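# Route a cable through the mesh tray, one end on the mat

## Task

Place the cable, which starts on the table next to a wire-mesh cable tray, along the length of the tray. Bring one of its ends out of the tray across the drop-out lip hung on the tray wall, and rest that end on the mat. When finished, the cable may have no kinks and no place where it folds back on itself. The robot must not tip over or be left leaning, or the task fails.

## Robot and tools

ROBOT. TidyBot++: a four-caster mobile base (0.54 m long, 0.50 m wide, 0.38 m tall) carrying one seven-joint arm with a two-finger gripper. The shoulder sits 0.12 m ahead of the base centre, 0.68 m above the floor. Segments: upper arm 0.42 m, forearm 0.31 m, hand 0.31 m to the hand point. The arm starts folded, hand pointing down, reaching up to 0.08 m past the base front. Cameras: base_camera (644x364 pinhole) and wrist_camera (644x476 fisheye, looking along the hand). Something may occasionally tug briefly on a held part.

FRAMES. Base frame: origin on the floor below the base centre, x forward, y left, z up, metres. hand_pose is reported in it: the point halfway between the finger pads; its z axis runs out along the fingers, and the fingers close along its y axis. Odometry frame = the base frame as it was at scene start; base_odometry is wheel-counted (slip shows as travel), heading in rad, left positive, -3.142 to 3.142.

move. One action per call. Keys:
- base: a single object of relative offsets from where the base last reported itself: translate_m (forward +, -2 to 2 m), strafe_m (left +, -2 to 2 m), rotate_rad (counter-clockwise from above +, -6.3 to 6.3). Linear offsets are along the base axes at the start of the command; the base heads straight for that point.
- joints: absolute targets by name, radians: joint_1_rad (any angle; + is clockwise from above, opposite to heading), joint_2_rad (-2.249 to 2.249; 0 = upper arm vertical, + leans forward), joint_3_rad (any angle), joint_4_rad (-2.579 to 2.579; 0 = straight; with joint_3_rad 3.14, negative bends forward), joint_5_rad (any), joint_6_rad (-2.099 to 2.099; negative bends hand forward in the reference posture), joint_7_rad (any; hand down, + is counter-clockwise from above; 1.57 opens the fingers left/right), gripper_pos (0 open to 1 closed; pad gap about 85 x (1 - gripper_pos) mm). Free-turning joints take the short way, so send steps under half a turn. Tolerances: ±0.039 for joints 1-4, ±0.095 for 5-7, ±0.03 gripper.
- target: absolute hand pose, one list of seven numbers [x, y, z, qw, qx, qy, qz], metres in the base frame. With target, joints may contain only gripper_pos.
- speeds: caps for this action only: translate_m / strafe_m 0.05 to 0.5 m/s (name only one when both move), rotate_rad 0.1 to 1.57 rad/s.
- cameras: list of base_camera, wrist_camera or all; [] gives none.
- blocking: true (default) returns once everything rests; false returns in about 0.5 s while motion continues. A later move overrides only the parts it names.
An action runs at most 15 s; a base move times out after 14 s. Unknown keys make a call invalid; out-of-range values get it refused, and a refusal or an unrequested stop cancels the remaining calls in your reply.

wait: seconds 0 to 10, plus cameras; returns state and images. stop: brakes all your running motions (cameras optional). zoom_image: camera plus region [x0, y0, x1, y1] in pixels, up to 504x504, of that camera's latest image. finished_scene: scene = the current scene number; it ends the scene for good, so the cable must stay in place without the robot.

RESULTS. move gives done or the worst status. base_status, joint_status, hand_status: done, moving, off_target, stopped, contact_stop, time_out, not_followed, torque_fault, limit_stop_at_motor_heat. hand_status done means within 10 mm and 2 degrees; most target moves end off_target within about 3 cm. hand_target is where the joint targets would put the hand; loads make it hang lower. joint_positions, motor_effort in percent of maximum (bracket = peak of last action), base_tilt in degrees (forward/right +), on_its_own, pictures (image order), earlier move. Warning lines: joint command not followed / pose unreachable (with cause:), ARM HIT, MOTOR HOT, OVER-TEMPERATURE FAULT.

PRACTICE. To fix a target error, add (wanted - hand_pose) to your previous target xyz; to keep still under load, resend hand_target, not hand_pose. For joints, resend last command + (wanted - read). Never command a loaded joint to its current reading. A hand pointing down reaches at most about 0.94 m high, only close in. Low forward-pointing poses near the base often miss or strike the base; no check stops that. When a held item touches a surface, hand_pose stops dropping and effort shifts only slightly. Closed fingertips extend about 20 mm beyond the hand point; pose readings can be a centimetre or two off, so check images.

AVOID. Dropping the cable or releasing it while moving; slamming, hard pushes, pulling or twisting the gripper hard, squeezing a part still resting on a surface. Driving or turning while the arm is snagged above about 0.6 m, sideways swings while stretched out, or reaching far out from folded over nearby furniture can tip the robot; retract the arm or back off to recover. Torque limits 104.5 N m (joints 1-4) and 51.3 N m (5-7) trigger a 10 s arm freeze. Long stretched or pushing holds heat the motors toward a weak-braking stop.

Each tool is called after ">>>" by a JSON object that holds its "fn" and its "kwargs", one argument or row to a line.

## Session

>>> {"fn": "move", "kwargs": {

}}

Scene clock: 0.00 s.
base_odometry: x=+0.000 y=+0.000 heading=+0.000
base_tilt: forward=-0.4 right=+0.6
base_status: not commanded
joint_positions: joint_1_rad=+0.024 joint_2_rad=-0.372 joint_3_rad=+3.119 joint_4_rad=-2.518 joint_5_rad=-0.013 joint_6_rad=-0.905 joint_7_rad=+1.553 gripper_pos=+0.000
joint_status: not commanded
motor_effort: joint_1_rad=+0 joint_2_rad=-2 joint_3_rad=+0 joint_4_rad=+14 joint_5_rad=-1 joint_6_rad=+1 joint_7_rad=-1
hand_pose: x=+0.2579 y=+0.0034 z=+0.5927 quat_wxyz=(-0.002, +0.999, -0.014, +0.045) (m; base frame)
hand_target: x=+0.2587 y=+0.0034 z=+0.5932 quat_wxyz=(-0.002, +0.999, -0.014, +0.046) (m; base frame)
hand_status: not commanded
pictures: base_camera, wrist_camera

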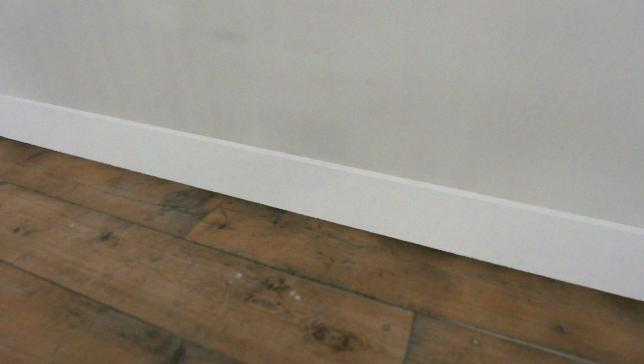

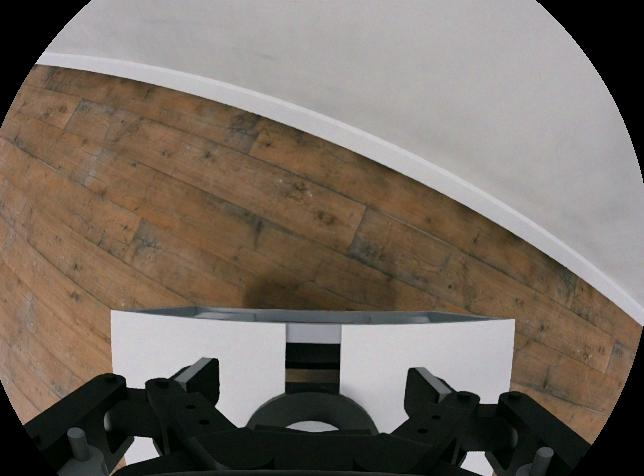

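>>> {"fn": "move", "kwargs": {
  "base": {"rotate_rad":1.57},
  "joints": {"joint_1_rad":0,"joint_2_rad":-0.3,"joint_3_rad":3.15,"joint_4_rad":-1.6,"joint_5_rad":0,"joint_6_rad":-0.6,"joint_7_rad":1.57}
}}

>>> {"fn": "move", "kwargs": {
  "base": {"rotate_rad":1.57}
}}

Scene clock: 2.70 s.
move: off_target
base_odometry: x=+0.000 y=+0.000 heading=+1.570
base_tilt: forward=-0.3 right=+0.6
base_status: done
joint_positions: joint_1_rad=+0.012 joint_2_rad=-0.319 joint_3_rad=+3.139 joint_4_rad=-1.630 joint_5_rad=-0.013 joint_6_rad=-0.698 joint_7_rad=+1.553 gripper_pos=+0.000
joint_status: joint_6_rad off_target (ended at -0.698, target -0.600); the others done
motor_effort: joint_1_rad=+0(2) joint_2_rad=-10(12) joint_3_rad=+0(3) joint_4_rad=+20(20) joint_5_rad=-2(3) joint_6_rad=+8(9) joint_7_rad=-1(3)
hand_pose: x=+0.5729 y=-0.0002 z=+1.0300 quat_wxyz=(-0.008, +0.844, -0.013, +0.536) (m; base frame)
hand_target: x=+0.5922 y=-0.0034 z=+1.0673 quat_wxyz=(+0.001, +0.813, -0.004, +0.582) (m; base frame)
hand_status: not commanded
pictures: base_camera, wrist_camera

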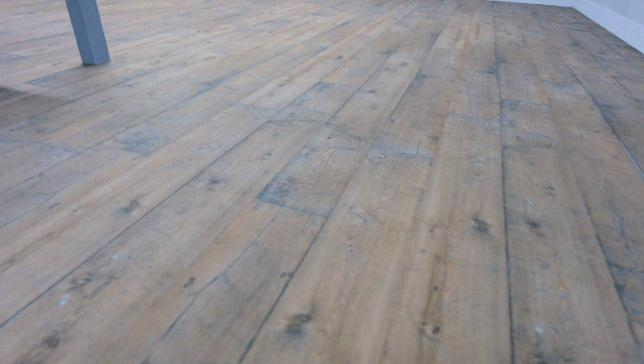

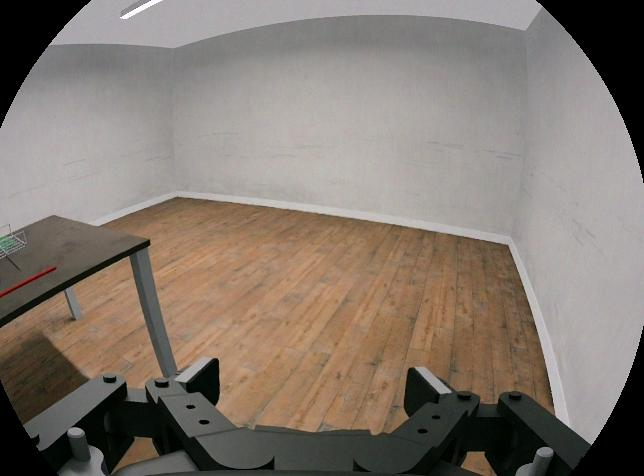

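Scene clock: 5.03 s.
move: done
base_odometry: x=+0.000 y=+0.000 heading=+3.140
base_tilt: forward=-0.3 right=+0.7
base_status: done
joint_positions: joint_1_rad=+0.007 joint_2_rad=-0.306 joint_3_rad=+3.144 joint_4_rad=-1.630 joint_5_rad=-0.013 joint_6_rad=-0.695 joint_7_rad=+1.553 gripper_pos=+0.000
joint_status: not commanded
motor_effort: joint_1_rad=+1(2) joint_2_rad=-11(13) joint_3_rad=+0(3) joint_4_rad=+20(20) joint_5_rad=-2(2) joint_6_rad=+7(9) joint_7_rad=-1(1)
hand_pose: x=+0.5776 y=-0.0004 z=+1.0255 quat_wxyz=(-0.009, +0.846, -0.013, +0.533) (m; base frame)
hand_target: x=+0.5922 y=-0.0034 z=+1.0673 quat_wxyz=(+0.001, +0.813, -0.004, +0.582) (m; base frame)
hand_status: not commanded
pictures: base_camera, wrist_camera

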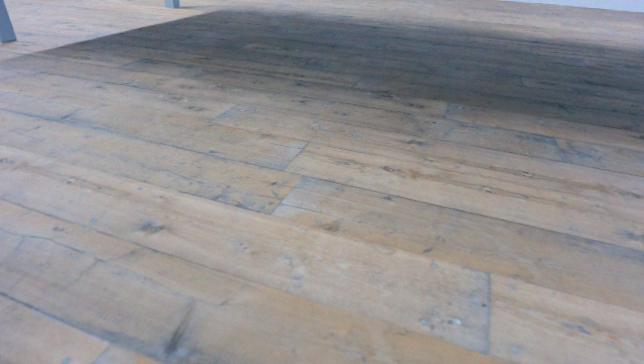

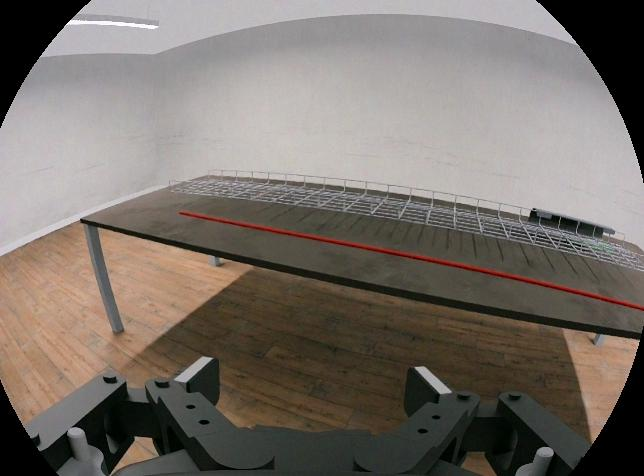

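>>> {"fn": "move", "kwargs": {
  "base": {"rotate_rad":-0.41},
  "joints": {"joint_1_rad":0,"joint_2_rad":-0.1,"joint_3_rad":3.15,"joint_4_rad":-1.2,"joint_5_rad":0,"joint_6_rad":-1.2,"joint_7_rad":1.57},
  "cameras": []
}}

>>> {"fn": "move", "kwargs": {
  "base": {"translate_m":0.6,"strafe_m":-0.3}
}}

Scene clock: 9.27 s.
move: done
base_odometry: x=+0.000 y=+0.000 heading=+2.731
base_tilt: forward=-0.3 right=+0.5
base_status: done
joint_positions: joint_1_rad=+0.006 joint_2_rad=-0.115 joint_3_rad=+3.152 joint_4_rad=-1.233 joint_5_rad=-0.013 joint_6_rad=-1.116 joint_7_rad=+1.553 gripper_pos=+0.000
joint_status: all done
motor_effort: joint_1_rad=+0(3) joint_2_rad=-16(18) joint_3_rad=-1(3) joint_4_rad=+18(21) joint_5_rad=-1(2) joint_6_rad=+7(10) joint_7_rad=-1(2)
hand_pose: x=+0.5987 y=-0.0032 z=+1.0458 quat_wxyz=(-0.007, +0.899, -0.015, +0.438) (m; base frame)
hand_target: x=+0.5894 y=-0.0029 z=+1.0357 quat_wxyz=(+0.001, +0.913, -0.004, +0.409) (m; base frame)
hand_status: not commanded
pictures: none
No camera images: "cameras" was empty.

Scene clock: 11.70 s.
move: done
base_odometry: x=-0.431 y=+0.515 heading=+2.732
base_tilt: forward=-0.4 right=+0.7
base_status: done
joint_positions: joint_1_rad=+0.006 joint_2_rad=-0.093 joint_3_rad=+3.152 joint_4_rad=-1.229 joint_5_rad=-0.013 joint_6_rad=-1.121 joint_7_rad=+1.553 gripper_pos=+0.000
joint_status: not commanded
motor_effort: joint_1_rad=+0(1) joint_2_rad=-17(21) joint_3_rad=+0(2) joint_4_rad=+18(19) joint_5_rad=-1(2) joint_6_rad=+7(8) joint_7_rad=-1(1)
hand_pose: x=+0.6058 y=-0.0032 z=+1.0357 quat_wxyz=(-0.007, +0.904, -0.015, +0.428) (m; base frame)
hand_target: x=+0.5894 y=-0.0029 z=+1.0357 quat_wxyz=(+0.001, +0.913, -0.004, +0.409) (m; base frame)
hand_status: not commanded
pictures: base_camera, wrist_camera

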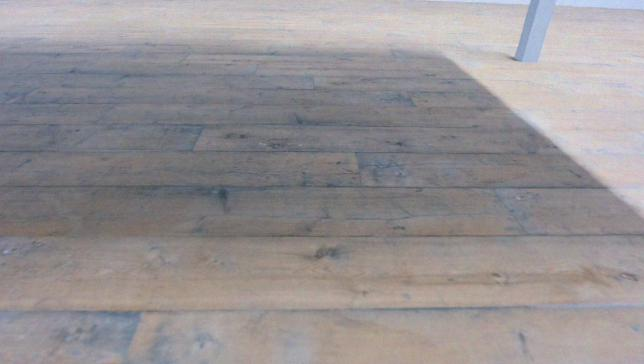

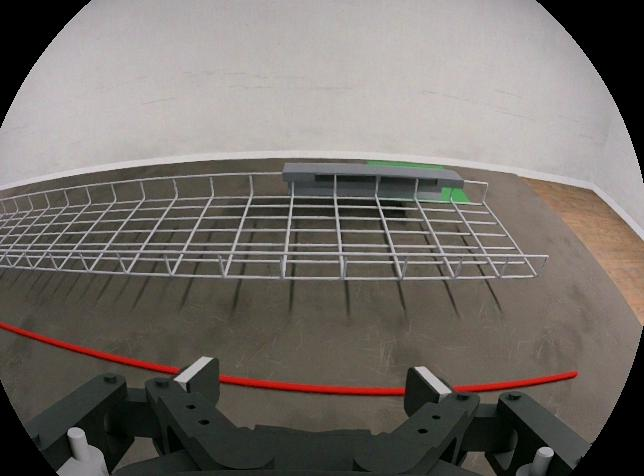

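>>> {"fn": "move", "kwargs": {
  "base": {"rotate_rad":0.016},
  "cameras": []
}}

>>> {"fn": "move", "kwargs": {
  "base": {"translate_m":0.2,"strafe_m":1.35}
}}

Scene clock: 13.07 s.
move: done
base_odometry: x=-0.431 y=+0.515 heading=+2.747
base_tilt: forward=-0.3 right=+0.6
base_status: done
joint_positions: joint_1_rad=+0.006 joint_2_rad=-0.093 joint_3_rad=+3.151 joint_4_rad=-1.229 joint_5_rad=-0.013 joint_6_rad=-1.121 joint_7_rad=+1.553 gripper_pos=+0.000
joint_status: not commanded
motor_effort: joint_1_rad=+0(2) joint_2_rad=-17(18) joint_3_rad=-1(3) joint_4_rad=+18(19) joint_5_rad=-1(2) joint_6_rad=+7(8) joint_7_rad=-1(1)
hand_pose: x=+0.6058 y=-0.0027 z=+1.0357 quat_wxyz=(-0.007, +0.904, -0.015, +0.428) (m; base frame)
hand_target: x=+0.5894 y=-0.0029 z=+1.0357 quat_wxyz=(+0.001, +0.913, -0.004, +0.409) (m; base frame)
hand_status: not commanded
pictures: none
No camera images: "cameras" was empty.

Scene clock: 16.80 s.
move: done
base_odometry: x=-1.134 y=-0.655 heading=+2.747
base_tilt: forward=-0.3 right=+0.5
base_status: done
joint_positions: joint_1_rad=+0.005 joint_2_rad=-0.093 joint_3_rad=+3.150 joint_4_rad=-1.229 joint_5_rad=-0.013 joint_6_rad=-1.122 joint_7_rad=+1.553 gripper_pos=+0.000
joint_status: not commanded
motor_effort: joint_1_rad=+1(2) joint_2_rad=-17(18) joint_3_rad=-1(3) joint_4_rad=+18(18) joint_5_rad=-2(2) joint_6_rad=+6(8) joint_7_rad=-1(2)
hand_pose: x=+0.6058 y=-0.0019 z=+1.0357 quat_wxyz=(-0.008, +0.904, -0.014, +0.428) (m; base frame)
hand_target: x=+0.5894 y=-0.0029 z=+1.0357 quat_wxyz=(+0.001, +0.913, -0.004, +0.409) (m; base frame)
hand_status: not commanded
pictures: base_camera, wrist_camera

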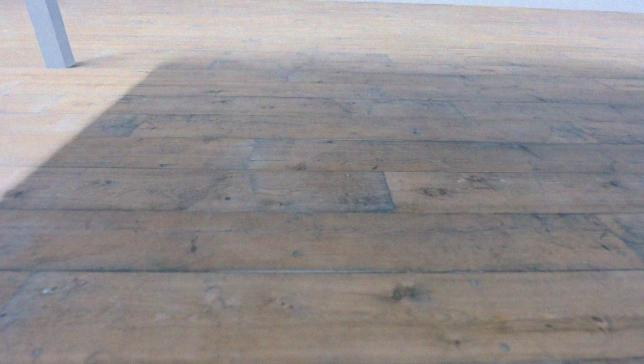

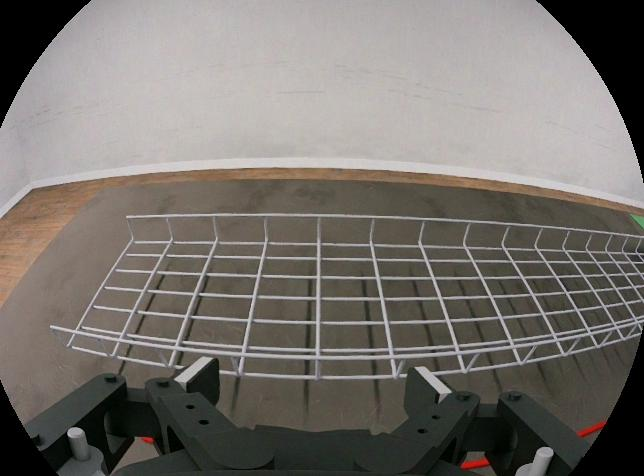

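>>> {"fn": "move", "kwargs": {
  "base": {"translate_m":0.11,"strafe_m":0.07,"rotate_rad":-0.017},
  "joints": {"gripper_pos":0.2},
  "cameras": []
}}

>>> {"fn": "move", "kwargs": {
  "target": [0.55,0.0,0.88,0.035,0.706,0.706,0.035]
}}

Scene clock: 18.60 s.
move: done
base_odometry: x=-1.262 y=-0.678 heading=+2.730
base_tilt: forward=-0.3 right=+0.6
base_status: done
joint_positions: joint_1_rad=+0.005 joint_2_rad=-0.091 joint_3_rad=+3.152 joint_4_rad=-1.229 joint_5_rad=-0.013 joint_6_rad=-1.122 joint_7_rad=+1.553 gripper_pos=+0.200
joint_status: all done
motor_effort: joint_1_rad=+1(2) joint_2_rad=-17(21) joint_3_rad=-1(3) joint_4_rad=+18(19) joint_5_rad=-1(2) joint_6_rad=+8(8) joint_7_rad=-1(2)
hand_pose: x=+0.6066 y=-0.0028 z=+1.0345 quat_wxyz=(-0.007, +0.904, -0.015, +0.426) (m; base frame)
hand_target: x=+0.5894 y=-0.0029 z=+1.0357 quat_wxyz=(+0.001, +0.913, -0.004, +0.409) (m; base frame)
hand_status: not commanded
pictures: none
No camera images: "cameras" was empty.

Scene clock: 20.80 s.
move: off_target
base_odometry: x=-1.262 y=-0.678 heading=+2.730
base_tilt: forward=-0.4 right=+0.6
base_status: not commanded
joint_positions: joint_1_rad=+0.098 joint_2_rad=+0.246 joint_3_rad=+2.984 joint_4_rad=-1.029 joint_5_rad=-0.013 joint_6_rad=-1.706 joint_7_rad=+3.062 gripper_pos=+0.200
joint_status: not commanded
motor_effort: joint_1_rad=+1(1) joint_2_rad=-27(29) joint_3_rad=-2(2) joint_4_rad=+16(18) joint_5_rad=-2(2) joint_6_rad=+1(7) joint_7_rad=-1(1)
hand_pose: x=+0.5691 y=+0.0230 z=+0.8762 quat_wxyz=(+0.035, +0.713, +0.696, +0.078) (m; base frame)
hand_target: x=+0.5500 y=+0.0000 z=+0.8800 quat_wxyz=(+0.035, +0.706, +0.706, +0.035) (m; base frame)
hand_status: off_target (0.030 m and 5.2 deg from the pose sent, 0.165 m and 100.0 deg at the start)
pictures: base_camera, wrist_camera

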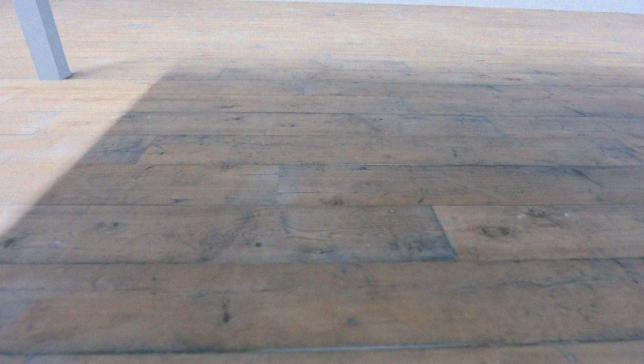

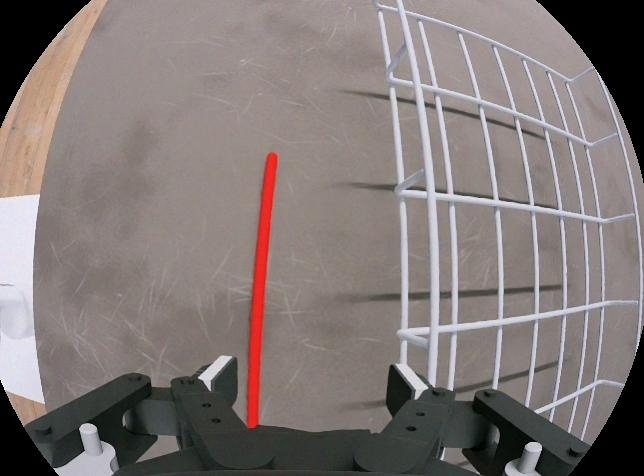

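>>> {"fn": "move", "kwargs": {
  "target": [0.53,0.09,0.78,0.035,0.706,0.706,0.035],
  "cameras": ["wrist_camera"]
}}

Scene clock: 22.53 s.
move: off_target
base_odometry: x=-1.262 y=-0.678 heading=+2.730
base_tilt: forward=-0.3 right=+0.7
base_status: not commanded
joint_positions: joint_1_rad=-0.039 joint_2_rad=+0.217 joint_3_rad=+2.932 joint_4_rad=-1.384 joint_5_rad=-0.005 joint_6_rad=-1.548 joint_7_rad=+2.909 gripper_pos=+0.200
joint_status: not commanded
motor_effort: joint_1_rad=+0(1) joint_2_rad=-25(27) joint_3_rad=-2(3) joint_4_rad=+15(16) joint_5_rad=-2(2) joint_6_rad=+0(2) joint_7_rad=+0(1)
hand_pose: x=+0.5071 y=+0.0955 z=+0.7743 quat_wxyz=(-0.022, +0.703, +0.711, +0.012) (m; base frame)
hand_target: x=+0.5300 y=+0.0900 z=+0.7800 quat_wxyz=(+0.035, +0.706, +0.706, +0.035) (m; base frame)
hand_status: off_target (0.024 m and 7.1 deg from the pose sent, 0.124 m and 5.2 deg at the start)
pictures: wrist_camera

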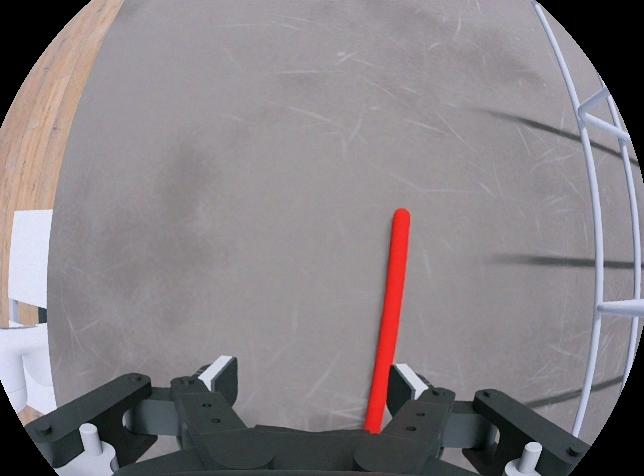

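>>> {"fn": "move", "kwargs": {
  "target": [0.575,0.085,0.755,0.035,0.706,0.706,0.035],
  "cameras": ["wrist_camera"]
}}

Scene clock: 23.60 s.
move: off_target
base_odometry: x=-1.262 y=-0.678 heading=+2.730
base_tilt: forward=-0.3 right=+0.6
base_status: not commanded
joint_positions: joint_1_rad=-0.033 joint_2_rad=+0.300 joint_3_rad=+2.902 joint_4_rad=-1.365 joint_5_rad=+0.026 joint_6_rad=-1.501 joint_7_rad=+2.909 gripper_pos=+0.200
joint_status: not commanded
motor_effort: joint_1_rad=+0(1) joint_2_rad=-28(31) joint_3_rad=-3(3) joint_4_rad=+15(16) joint_5_rad=-2(3) joint_6_rad=+0(1) joint_7_rad=-1(1)
hand_pose: x=+0.5336 y=+0.0998 z=+0.7466 quat_wxyz=(-0.023, +0.696, +0.718, +0.004) (m; base frame)
hand_target: x=+0.5750 y=+0.0850 z=+0.7550 quat_wxyz=(+0.035, +0.706, +0.706, +0.035) (m; base frame)
hand_status: off_target (0.045 m and 7.8 deg from the pose sent, 0.071 m and 7.1 deg at the start)
pictures: wrist_camera

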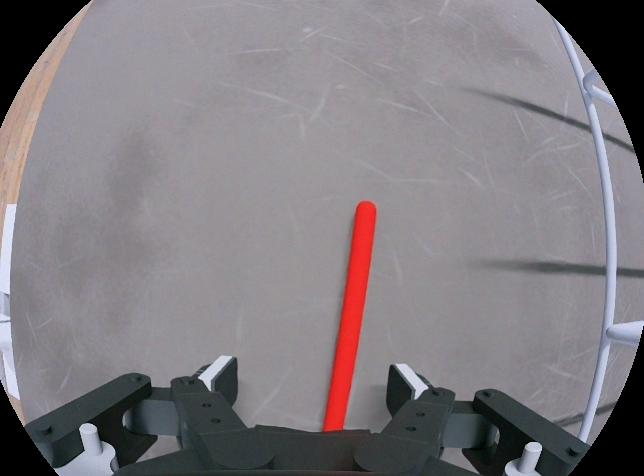

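>>> {"fn": "move", "kwargs": {
  "target": [0.59,0.085,0.737,0.035,0.706,0.706,0.035],
  "cameras": ["wrist_camera"]
}}

Scene clock: 24.43 s.
move: off_target
base_odometry: x=-1.262 y=-0.678 heading=+2.730
base_tilt: forward=-0.4 right=+0.6
base_status: not commanded
joint_positions: joint_1_rad=-0.028 joint_2_rad=+0.333 joint_3_rad=+2.891 joint_4_rad=-1.364 joint_5_rad=+0.041 joint_6_rad=-1.460 joint_7_rad=+2.908 gripper_pos=+0.200
joint_status: not commanded
motor_effort: joint_1_rad=+0(1) joint_2_rad=-28(31) joint_3_rad=-2(3) joint_4_rad=+15(15) joint_5_rad=-1(2) joint_6_rad=+1(1) joint_7_rad=-1(1)
hand_pose: x=+0.5490 y=+0.1011 z=+0.7330 quat_wxyz=(-0.019, +0.694, +0.720, +0.008) (m; base frame)
hand_target: x=+0.5900 y=+0.0850 z=+0.7370 quat_wxyz=(+0.035, +0.706, +0.706, +0.035) (m; base frame)
hand_status: off_target (0.044 m and 7.2 deg from the pose sent, 0.059 m and 7.8 deg at the start)
pictures: wrist_camera

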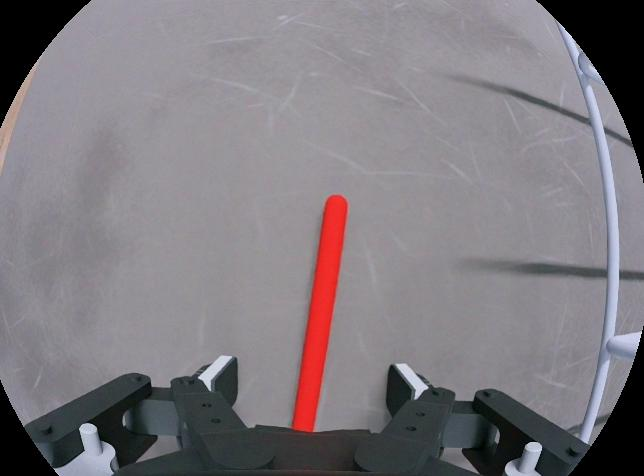

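Grip and lift.

>>> {"fn": "move", "kwargs": {
  "joints": {"gripper_pos":0.95},
  "cameras": []
}}

>>> {"fn": "move", "kwargs": {
  "target": [0.56,0.085,0.95,0.035,0.706,0.706,0.035],
  "cameras": ["wrist_camera"]
}}

Scene clock: 25.50 s.
move: done
base_odometry: x=-1.262 y=-0.677 heading=+2.730
base_tilt: forward=-0.3 right=+0.6
base_status: not commanded
joint_positions: joint_1_rad=-0.027 joint_2_rad=+0.326 joint_3_rad=+2.888 joint_4_rad=-1.350 joint_5_rad=+0.043 joint_6_rad=-1.452 joint_7_rad=+2.908 gripper_pos=+0.930
joint_status: all done
motor_effort: joint_1_rad=+1(1) joint_2_rad=-23(28) joint_3_rad=-2(3) joint_4_rad=+13(14) joint_5_rad=-2(3) joint_6_rad=+3(4) joint_7_rad=+0(1)
hand_pose: x=+0.5556 y=+0.1026 z=+0.7406 quat_wxyz=(-0.010, +0.693, +0.720, +0.020) (m; base frame)
hand_target: x=+0.5900 y=+0.0850 z=+0.7370 quat_wxyz=(+0.035, +0.706, +0.706, +0.035) (m; base frame)
hand_status: not commanded
pictures: none
No camera images: "cameras" was empty.

Scene clock: 27.63 s.
move: off_target
base_odometry: x=-1.262 y=-0.677 heading=+2.730
base_tilt: forward=-0.2 right=+0.7
base_status: not commanded
joint_positions: joint_1_rad=-0.135 joint_2_rad=+0.632 joint_3_rad=+2.962 joint_4_rad=-0.716 joint_5_rad=+0.046 joint_6_rad=-2.126 joint_7_rad=+2.908 gripper_pos=+0.932
joint_status: not commanded
motor_effort: joint_1_rad=+2(2) joint_2_rad=-77(78) joint_3_rad=-3(4) joint_4_rad=+47(47) joint_5_rad=+2(3) joint_6_rad=+13(15) joint_7_rad=+0(1)
hand_pose: x=+0.5587 y=+0.1027 z=+0.7999 quat_wxyz=(-0.108, +0.681, +0.714, -0.124) (m; base frame)
hand_target: x=+0.5734 y=+0.0881 z=+0.9516 quat_wxyz=(+0.047, +0.705, +0.705, +0.054) (m; base frame)
hand_status: off_target (0.151 m and 24.7 deg from the pose sent, 0.210 m and 5.9 deg at the start; a joint's target at an end of its range on 56 of 56 steps)
pictures: wrist_camera

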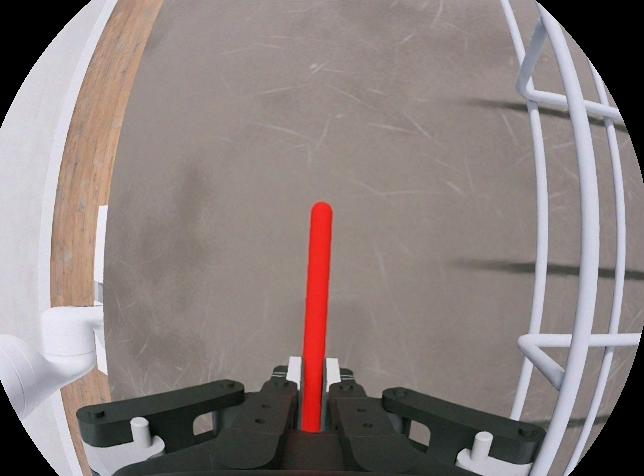

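>>> {"fn": "wait", "kwargs": {
  "seconds": 0.5
}}

Scene clock: 28.23 s.
base_odometry: x=-1.262 y=-0.677 heading=+2.730
base_tilt: forward=-0.2 right=+0.7
base_status: not commanded
joint_positions: joint_1_rad=-0.135 joint_2_rad=+0.632 joint_3_rad=+2.962 joint_4_rad=-0.715 joint_5_rad=+0.046 joint_6_rad=-2.127 joint_7_rad=+2.908 gripper_pos=+0.932
joint_status: not commanded
motor_effort: joint_1_rad=+2(2) joint_2_rad=-78(78) joint_3_rad=-3(4) joint_4_rad=+47(47) joint_5_rad=+2(3) joint_6_rad=+13(15) joint_7_rad=-1(1)
hand_pose: x=+0.5587 y=+0.1027 z=+0.8000 quat_wxyz=(-0.108, +0.681, +0.714, -0.124) (m; base frame)
hand_target: x=+0.5734 y=+0.0881 z=+0.9516 quat_wxyz=(+0.047, +0.705, +0.705, +0.054) (m; base frame)
hand_status: off_target (0.151 m and 24.8 deg from the pose sent, 0.210 m and 5.9 deg at the start; a joint's target at an end of its range on 56 of 56 steps)
wait: 0.50 s; at rest by 0.17 s
pictures: base_camera, wrist_camera

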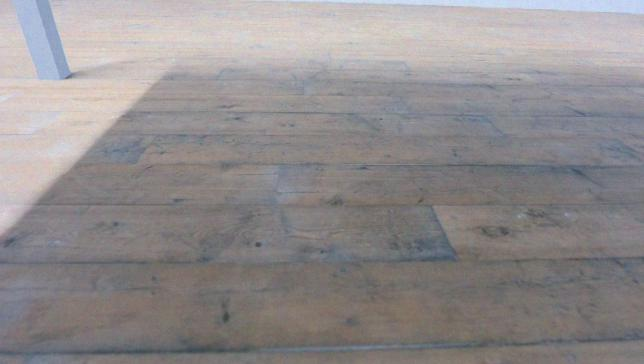

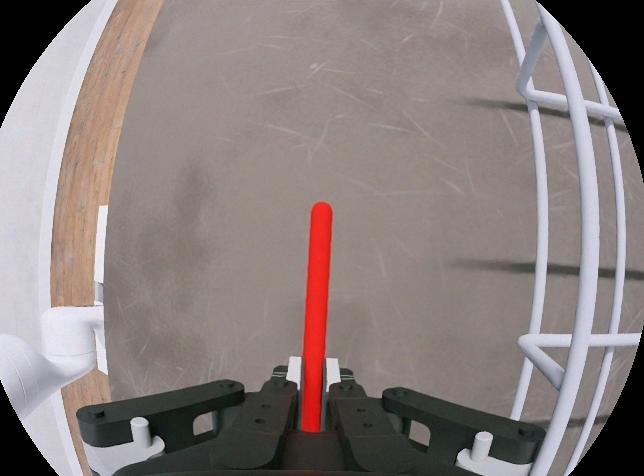

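>>> {"fn": "move", "kwargs": {
  "target": [0.55,0.09,0.92,0.12,0.697,0.697,0.12],
  "cameras": ["wrist_camera"]
}}

Scene clock: 30.50 s.
move: off_target
base_odometry: x=-1.262 y=-0.677 heading=+2.730
base_tilt: forward=-0.3 right=+0.6
base_status: not commanded
joint_positions: joint_1_rad=-0.133 joint_2_rad=+0.122 joint_3_rad=+2.973 joint_4_rad=-1.075 joint_5_rad=+0.052 joint_6_rad=-1.706 joint_7_rad=+2.908 gripper_pos=+0.932
joint_status: not commanded
motor_effort: joint_1_rad=+0(3) joint_2_rad=-23(79) joint_3_rad=-1(6) joint_4_rad=+16(47) joint_5_rad=-1(3) joint_6_rad=+3(14) joint_7_rad=-1(2)
hand_pose: x=+0.5211 y=+0.1043 z=+0.9126 quat_wxyz=(+0.072, +0.684, +0.720, +0.097) (m; base frame)
hand_target: x=+0.5500 y=+0.0900 z=+0.9200 quat_wxyz=(+0.120, +0.697, +0.697, +0.120) (m; base frame)
hand_status: off_target (0.033 m and 6.8 deg from the pose sent, 0.121 m and 38.6 deg at the start)
pictures: wrist_camera

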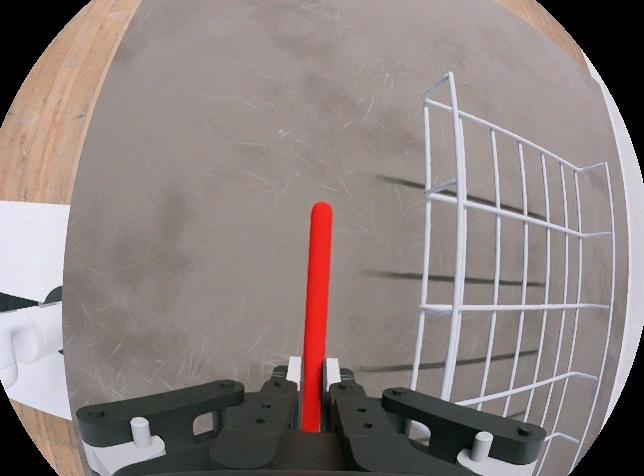

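>>> {"fn": "move", "kwargs": {
  "target": [0.64,0.09,0.93,0.12,0.697,0.697,0.12],
  "cameras": ["wrist_camera"]
}}

>>> {"fn": "move", "kwargs": {
  "base": {"translate_m":0.05},
  "cameras": ["wrist_camera"]
}}

Scene clock: 32.13 s.
move: off_target
base_odometry: x=-1.262 y=-0.677 heading=+2.730
base_tilt: forward=-0.3 right=+0.6
base_status: not commanded
joint_positions: joint_1_rad=-0.133 joint_2_rad=+0.366 joint_3_rad=+2.973 joint_4_rad=-0.748 joint_5_rad=+0.082 joint_6_rad=-1.705 joint_7_rad=+2.908 gripper_pos=+0.932
joint_status: not commanded
motor_effort: joint_1_rad=+0(1) joint_2_rad=-32(33) joint_3_rad=-2(3) joint_4_rad=+16(16) joint_5_rad=-1(2) joint_6_rad=+4(4) joint_7_rad=-1(1)
hand_pose: x=+0.6359 y=+0.1144 z=+0.9203 quat_wxyz=(+0.090, +0.690, +0.705, +0.136) (m; base frame)
hand_target: x=+0.6400 y=+0.0900 z=+0.9300 quat_wxyz=(+0.120, +0.697, +0.697, +0.120) (m; base frame)
hand_status: off_target (0.027 m and 4.1 deg from the pose sent, 0.121 m and 6.8 deg at the start)
pictures: wrist_camera

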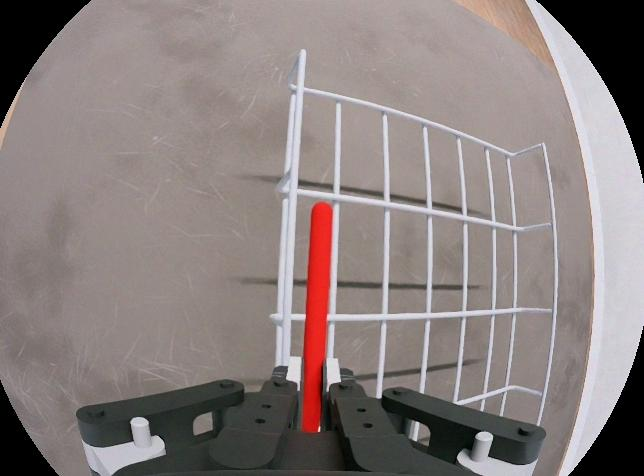

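Scene clock: 33.13 s.
move: done
base_odometry: x=-1.308 y=-0.658 heading=+2.730
base_tilt: forward=-0.3 right=+0.7
base_status: done
joint_positions: joint_1_rad=-0.133 joint_2_rad=+0.378 joint_3_rad=+2.973 joint_4_rad=-0.744 joint_5_rad=+0.084 joint_6_rad=-1.705 joint_7_rad=+2.908 gripper_pos=+0.932
joint_status: not commanded
motor_effort: joint_1_rad=+0(1) joint_2_rad=-32(35) joint_3_rad=-2(3) joint_4_rad=+16(17) joint_5_rad=+0(2) joint_6_rad=+3(5) joint_7_rad=-1(1)
hand_pose: x=+0.6393 y=+0.1143 z=+0.9155 quat_wxyz=(+0.088, +0.691, +0.706, +0.132) (m; base frame)
hand_target: x=+0.6400 y=+0.0900 z=+0.9300 quat_wxyz=(+0.120, +0.697, +0.697, +0.120) (m; base frame)
hand_status: not commanded
pictures: wrist_camera

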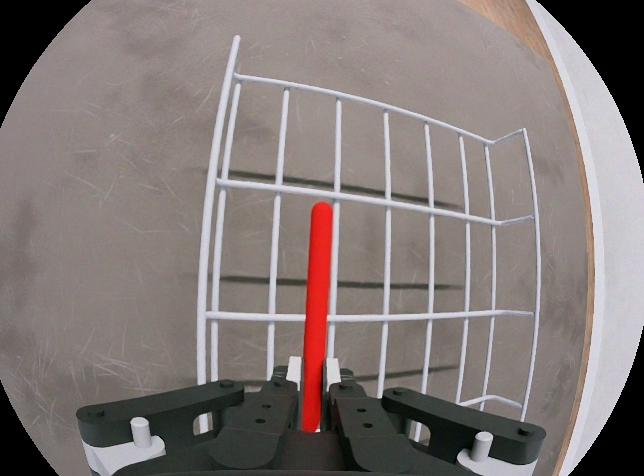

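>>> {"fn": "move", "kwargs": {
  "target": [0.675,0.08,0.825,0.09,0.70,0.70,0.09],
  "cameras": ["wrist_camera"]
}}

Scene clock: 34.43 s.
move: off_target
base_odometry: x=-1.308 y=-0.658 heading=+2.730
base_tilt: forward=-0.4 right=+0.6
base_status: not commanded
joint_positions: joint_1_rad=-0.068 joint_2_rad=+0.439 joint_3_rad=+2.940 joint_4_rad=-0.922 joint_5_rad=+0.084 joint_6_rad=-1.613 joint_7_rad=+2.908 gripper_pos=+0.932
joint_status: not commanded
motor_effort: joint_1_rad=+0(2) joint_2_rad=-33(36) joint_3_rad=-2(3) joint_4_rad=+16(17) joint_5_rad=-1(2) joint_6_rad=+3(4) joint_7_rad=-2(2)
hand_pose: x=+0.6459 y=+0.0970 z=+0.8248 quat_wxyz=(+0.044, +0.705, +0.704, +0.075) (m; base frame)
hand_target: x=+0.6750 y=+0.0800 z=+0.8250 quat_wxyz=(+0.090, +0.701, +0.701, +0.090) (m; base frame)
hand_status: off_target (0.034 m and 5.6 deg from the pose sent, 0.103 m and 5.0 deg at the start)
pictures: wrist_camera

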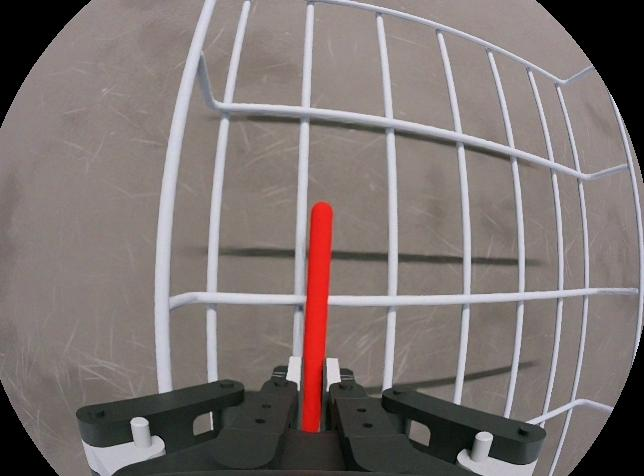

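>>> {"fn": "move", "kwargs": {
  "joints": {"gripper_pos":0.3},
  "cameras": []
}}

>>> {"fn": "move", "kwargs": {
  "target": [0.63,0.09,0.92,0.12,0.697,0.697,0.12],
  "cameras": ["wrist_camera"]
}}

>>> {"fn": "move", "kwargs": {
  "base": {"strafe_m":-0.5},
  "cameras": ["wrist_camera"]
}}

Scene clock: 35.47 s.
move: done
base_odometry: x=-1.308 y=-0.658 heading=+2.730
base_tilt: forward=-0.3 right=+0.6
base_status: not commanded
joint_positions: joint_1_rad=-0.062 joint_2_rad=+0.440 joint_3_rad=+2.939 joint_4_rad=-0.922 joint_5_rad=+0.090 joint_6_rad=-1.555 joint_7_rad=+2.908 gripper_pos=+0.301
joint_status: all done
motor_effort: joint_1_rad=-1(1) joint_2_rad=-35(36) joint_3_rad=-4(4) joint_4_rad=+13(16) joint_5_rad=-3(3) joint_6_rad=-3(6) joint_7_rad=-1(2)
hand_pose: x=+0.6643 y=+0.0966 z=+0.8279 quat_wxyz=(+0.062, +0.705, +0.700, +0.097) (m; base frame)
hand_target: x=+0.6750 y=+0.0800 z=+0.8250 quat_wxyz=(+0.090, +0.701, +0.701, +0.090) (m; base frame)
hand_status: not commanded
pictures: none
No camera images: "cameras" was empty.

Scene clock: 36.73 s.
move: off_target
base_odometry: x=-1.308 y=-0.658 heading=+2.730
base_tilt: forward=-0.3 right=+0.7
base_status: not commanded
joint_positions: joint_1_rad=-0.102 joint_2_rad=+0.327 joint_3_rad=+2.943 joint_4_rad=-0.839 joint_5_rad=+0.090 joint_6_rad=-1.614 joint_7_rad=+2.908 gripper_pos=+0.300
joint_status: not commanded
motor_effort: joint_1_rad=+0(1) joint_2_rad=-31(38) joint_3_rad=-2(4) joint_4_rad=+16(18) joint_5_rad=-1(3) joint_6_rad=+3(5) joint_7_rad=-1(1)
hand_pose: x=+0.6388 y=+0.1119 z=+0.9161 quat_wxyz=(+0.102, +0.687, +0.703, +0.152) (m; base frame)
hand_target: x=+0.6300 y=+0.0900 z=+0.9200 quat_wxyz=(+0.120, +0.697, +0.697, +0.120) (m; base frame)
hand_status: off_target (0.024 m and 4.4 deg from the pose sent, 0.098 m and 7.2 deg at the start)
pictures: wrist_camera

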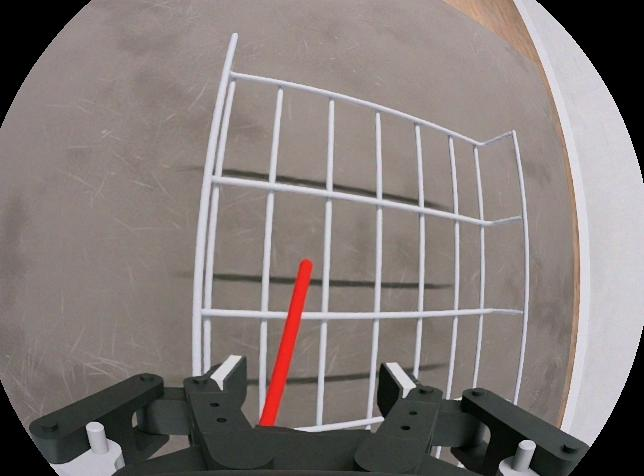

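Scene clock: 39.03 s.
move: done
base_odometry: x=-1.108 y=-0.199 heading=+2.731
base_tilt: forward=-0.3 right=+0.6
base_status: done
joint_positions: joint_1_rad=-0.105 joint_2_rad=+0.327 joint_3_rad=+2.949 joint_4_rad=-0.839 joint_5_rad=+0.092 joint_6_rad=-1.614 joint_7_rad=+2.908 gripper_pos=+0.300
joint_status: not commanded
motor_effort: joint_1_rad=+0(3) joint_2_rad=-30(31) joint_3_rad=-2(3) joint_4_rad=+16(17) joint_5_rad=-2(2) joint_6_rad=+3(4) joint_7_rad=-1(2)
hand_pose: x=+0.6392 y=+0.1104 z=+0.9160 quat_wxyz=(+0.104, +0.688, +0.702, +0.150) (m; base frame)
hand_target: x=+0.6300 y=+0.0900 z=+0.9200 quat_wxyz=(+0.120, +0.697, +0.697, +0.120) (m; base frame)
hand_status: not commanded
pictures: wrist_camera

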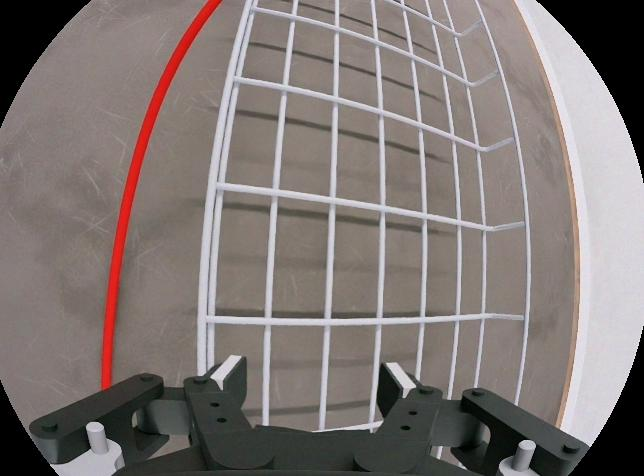

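>>> {"fn": "move", "kwargs": {
  "target": [0.45,0.05,0.80,0.035,0.706,0.706,0.035],
  "cameras": ["wrist_camera"]
}}

Scene clock: 41.17 s.
move: off_target
base_odometry: x=-1.108 y=-0.199 heading=+2.731
base_tilt: forward=-0.3 right=+0.6
base_status: not commanded
joint_positions: joint_1_rad=-0.105 joint_2_rad=-0.001 joint_3_rad=+3.085 joint_4_rad=-1.553 joint_5_rad=+0.087 joint_6_rad=-1.585 joint_7_rad=+2.940 gripper_pos=+0.300
joint_status: not commanded
motor_effort: joint_1_rad=+0(1) joint_2_rad=-18(31) joint_3_rad=-1(2) joint_4_rad=+16(16) joint_5_rad=-1(2) joint_6_rad=-1(4) joint_7_rad=-1(1)
hand_pose: x=+0.4336 y=+0.0252 z=+0.7982 quat_wxyz=(+0.037, +0.721, +0.692, -0.023) (m; base frame)
hand_target: x=+0.4500 y=+0.0500 z=+0.8000 quat_wxyz=(+0.035, +0.706, +0.706, +0.035) (m; base frame)
hand_status: off_target (0.030 m and 7.0 deg from the pose sent, 0.230 m and 15.6 deg at the start)
pictures: wrist_camera

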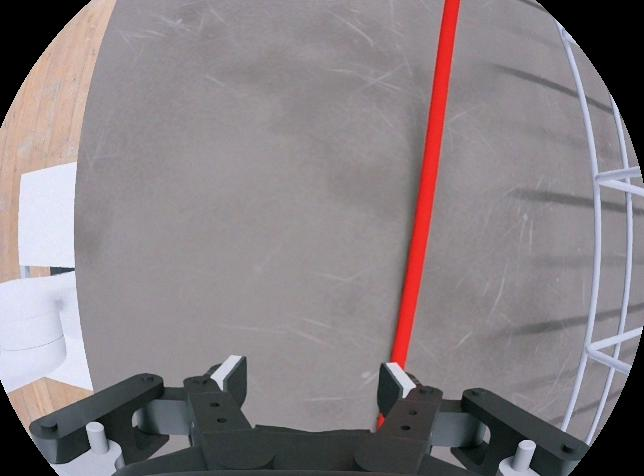

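>>> {"fn": "move", "kwargs": {
  "joints": {"gripper_pos":0.2},
  "target": [0.525,0.06,0.755,0.035,0.706,0.706,0.035],
  "cameras": ["wrist_camera"]
}}

Scene clock: 42.43 s.
move: off_target
base_odometry: x=-1.108 y=-0.199 heading=+2.731
base_tilt: forward=-0.4 right=+0.6
base_status: not commanded
joint_positions: joint_1_rad=-0.016 joint_2_rad=+0.168 joint_3_rad=+2.965 joint_4_rad=-1.539 joint_5_rad=+0.087 joint_6_rad=-1.460 joint_7_rad=+2.941 gripper_pos=+0.200
joint_status: all done
motor_effort: joint_1_rad=+1(1) joint_2_rad=-24(26) joint_3_rad=-1(2) joint_4_rad=+15(16) joint_5_rad=-1(2) joint_6_rad=+0(2) joint_7_rad=-1(1)
hand_pose: x=+0.4893 y=+0.0436 z=+0.7446 quat_wxyz=(+0.017, +0.707, +0.707, -0.025) (m; base frame)
hand_target: x=+0.5250 y=+0.0600 z=+0.7550 quat_wxyz=(+0.035, +0.706, +0.706, +0.035) (m; base frame)
hand_status: off_target (0.041 m and 7.2 deg from the pose sent, 0.107 m and 7.0 deg at the start)
pictures: wrist_camera

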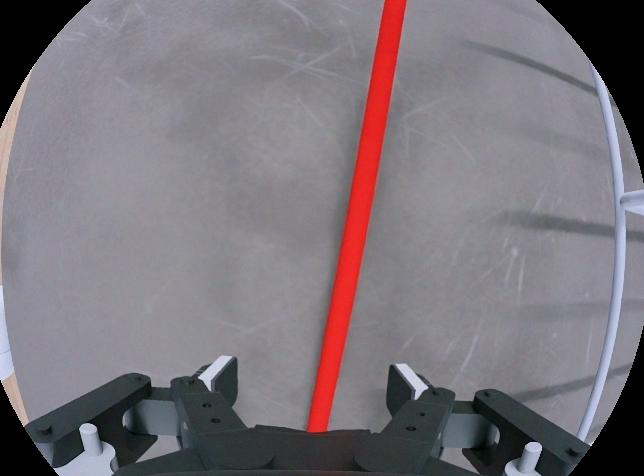

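>>> {"fn": "move", "kwargs": {
  "target": [0.53,0.06,0.737,0.035,0.706,0.706,0.035],
  "cameras": []
}}

>>> {"fn": "move", "kwargs": {
  "joints": {"gripper_pos":0.95},
  "cameras": ["wrist_camera"]
}}

>>> {"fn": "move", "kwargs": {
  "target": [0.55,0.05,0.92,0.12,0.697,0.697,0.12],
  "cameras": ["wrist_camera"]
}}

Scene clock: 43.23 s.
move: off_target
base_odometry: x=-1.108 y=-0.199 heading=+2.731
base_tilt: forward=-0.3 right=+0.6
base_status: not commanded
joint_positions: joint_1_rad=-0.005 joint_2_rad=+0.175 joint_3_rad=+2.951 joint_4_rad=-1.544 joint_5_rad=+0.087 joint_6_rad=-1.403 joint_7_rad=+2.941 gripper_pos=+0.200
joint_status: not commanded
motor_effort: joint_1_rad=+0(1) joint_2_rad=-24(25) joint_3_rad=-2(3) joint_4_rad=+16(16) joint_5_rad=-1(1) joint_6_rad=+1(1) joint_7_rad=-1(1)
hand_pose: x=+0.5048 y=+0.0477 z=+0.7402 quat_wxyz=(+0.028, +0.705, +0.708, -0.005) (m; base frame)
hand_target: x=+0.5300 y=+0.0600 z=+0.7370 quat_wxyz=(+0.035, +0.706, +0.706, +0.035) (m; base frame)
hand_status: off_target (0.028 m and 4.7 deg from the pose sent, 0.044 m and 7.2 deg at the start)
pictures: none
No camera images: "cameras" was empty.

Scene clock: 44.20 s.
move: done
base_odometry: x=-1.108 y=-0.199 heading=+2.731
base_tilt: forward=-0.4 right=+0.7
base_status: not commanded
joint_positions: joint_1_rad=-0.005 joint_2_rad=+0.175 joint_3_rad=+2.951 joint_4_rad=-1.544 joint_5_rad=+0.087 joint_6_rad=-1.403 joint_7_rad=+2.941 gripper_pos=+0.930
joint_status: all done
motor_effort: joint_1_rad=+0(1) joint_2_rad=-21(24) joint_3_rad=-1(2) joint_4_rad=+13(16) joint_5_rad=-1(2) joint_6_rad=+1(1) joint_7_rad=-1(1)
hand_pose: x=+0.5048 y=+0.0478 z=+0.7403 quat_wxyz=(+0.028, +0.705, +0.708, -0.005) (m; base frame)
hand_target: x=+0.5300 y=+0.0600 z=+0.7370 quat_wxyz=(+0.035, +0.706, +0.706, +0.035) (m; base frame)
hand_status: not commanded
pictures: wrist_camera

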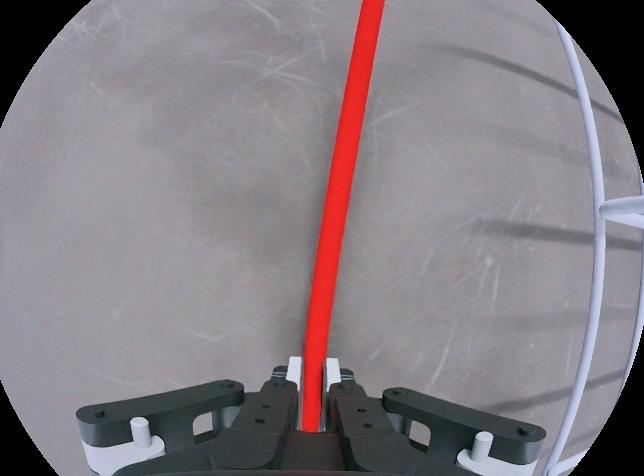

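Scene clock: 45.80 s.
move: off_target
base_odometry: x=-1.108 y=-0.199 heading=+2.731
base_tilt: forward=-0.3 right=+0.6
base_status: not commanded
joint_positions: joint_1_rad=-0.028 joint_2_rad=+0.110 joint_3_rad=+3.009 joint_4_rad=-1.144 joint_5_rad=+0.086 joint_6_rad=-1.515 joint_7_rad=+2.950 gripper_pos=+0.931
joint_status: not commanded
motor_effort: joint_1_rad=+1(2) joint_2_rad=-24(28) joint_3_rad=-2(3) joint_4_rad=+17(27) joint_5_rad=-1(2) joint_6_rad=+4(14) joint_7_rad=-1(1)
hand_pose: x=+0.5740 y=+0.0446 z=+0.9093 quat_wxyz=(+0.135, +0.710, +0.679, +0.132) (m; base frame)
hand_target: x=+0.5500 y=+0.0500 z=+0.9200 quat_wxyz=(+0.120, +0.697, +0.697, +0.120) (m; base frame)
hand_status: off_target (0.027 m and 3.4 deg from the pose sent, 0.185 m and 17.9 deg at the start)
pictures: wrist_camera

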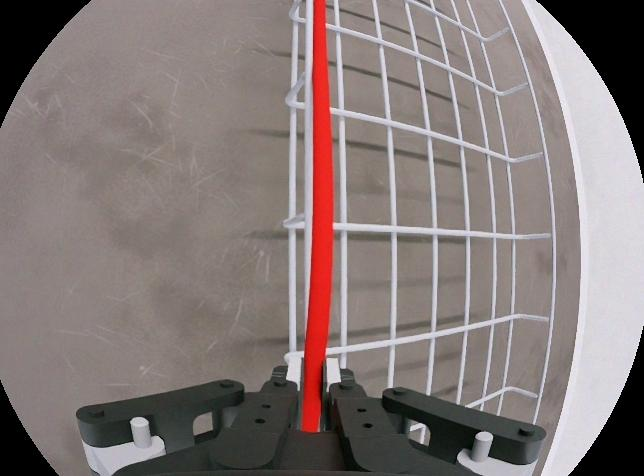

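>>> {"fn": "move", "kwargs": {
  "target": [0.65,0.05,0.93,0.12,0.697,0.697,0.12],
  "cameras": ["wrist_camera"]
}}

>>> {"fn": "move", "kwargs": {
  "target": [0.685,0.05,0.825,0.09,0.70,0.70,0.09],
  "cameras": ["wrist_camera"]
}}

Scene clock: 47.47 s.
move: off_target
base_odometry: x=-1.108 y=-0.199 heading=+2.731
base_tilt: forward=-0.3 right=+0.6
base_status: not commanded
joint_positions: joint_1_rad=-0.028 joint_2_rad=+0.375 joint_3_rad=+2.990 joint_4_rad=-0.733 joint_5_rad=+0.086 joint_6_rad=-1.651 joint_7_rad=+2.959 gripper_pos=+0.931
joint_status: not commanded
motor_effort: joint_1_rad=+0(1) joint_2_rad=-32(34) joint_3_rad=-3(3) joint_4_rad=+16(18) joint_5_rad=-2(3) joint_6_rad=+4(6) joint_7_rad=-1(1)
hand_pose: x=+0.6662 y=+0.0541 z=+0.9269 quat_wxyz=(+0.121, +0.710, +0.677, +0.149) (m; base frame)
hand_target: x=+0.6500 y=+0.0500 z=+0.9300 quat_wxyz=(+0.120, +0.697, +0.697, +0.120) (m; base frame)
hand_status: off_target (0.017 m and 4.3 deg from the pose sent, 0.079 m and 3.4 deg at the start)
pictures: wrist_camera

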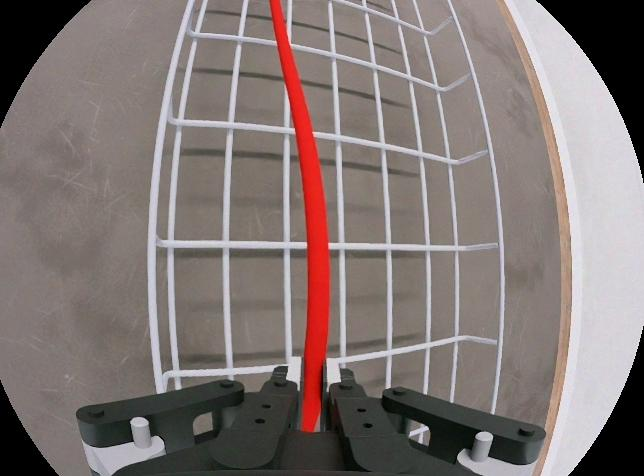

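Scene clock: 48.70 s.
move: off_target
base_odometry: x=-1.108 y=-0.199 heading=+2.731
base_tilt: forward=-0.3 right=+0.7
base_status: not commanded
joint_positions: joint_1_rad=-0.009 joint_2_rad=+0.459 joint_3_rad=+2.946 joint_4_rad=-0.898 joint_5_rad=+0.086 joint_6_rad=-1.613 joint_7_rad=+2.959 gripper_pos=+0.931
joint_status: not commanded
motor_effort: joint_1_rad=+0(1) joint_2_rad=-34(37) joint_3_rad=-3(4) joint_4_rad=+16(17) joint_5_rad=-2(2) joint_6_rad=+2(5) joint_7_rad=-1(1)
hand_pose: x=+0.6603 y=+0.0628 z=+0.8227 quat_wxyz=(+0.051, +0.710, +0.698, +0.074) (m; base frame)
hand_target: x=+0.6850 y=+0.0500 z=+0.8250 quat_wxyz=(+0.090, +0.701, +0.701, +0.090) (m; base frame)
hand_status: off_target (0.028 m and 5.0 deg from the pose sent, 0.104 m and 8.2 deg at the start)
pictures: wrist_camera

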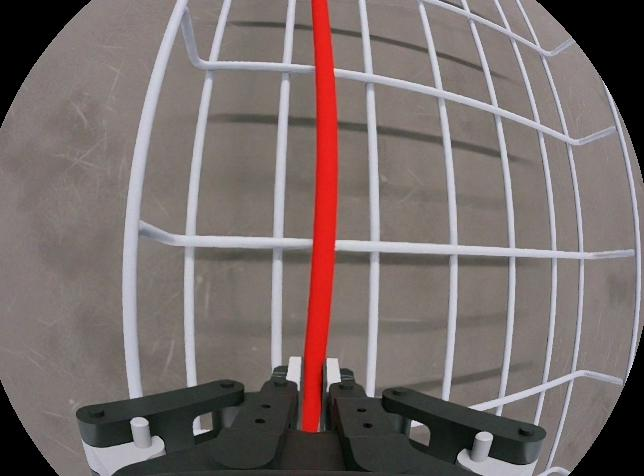

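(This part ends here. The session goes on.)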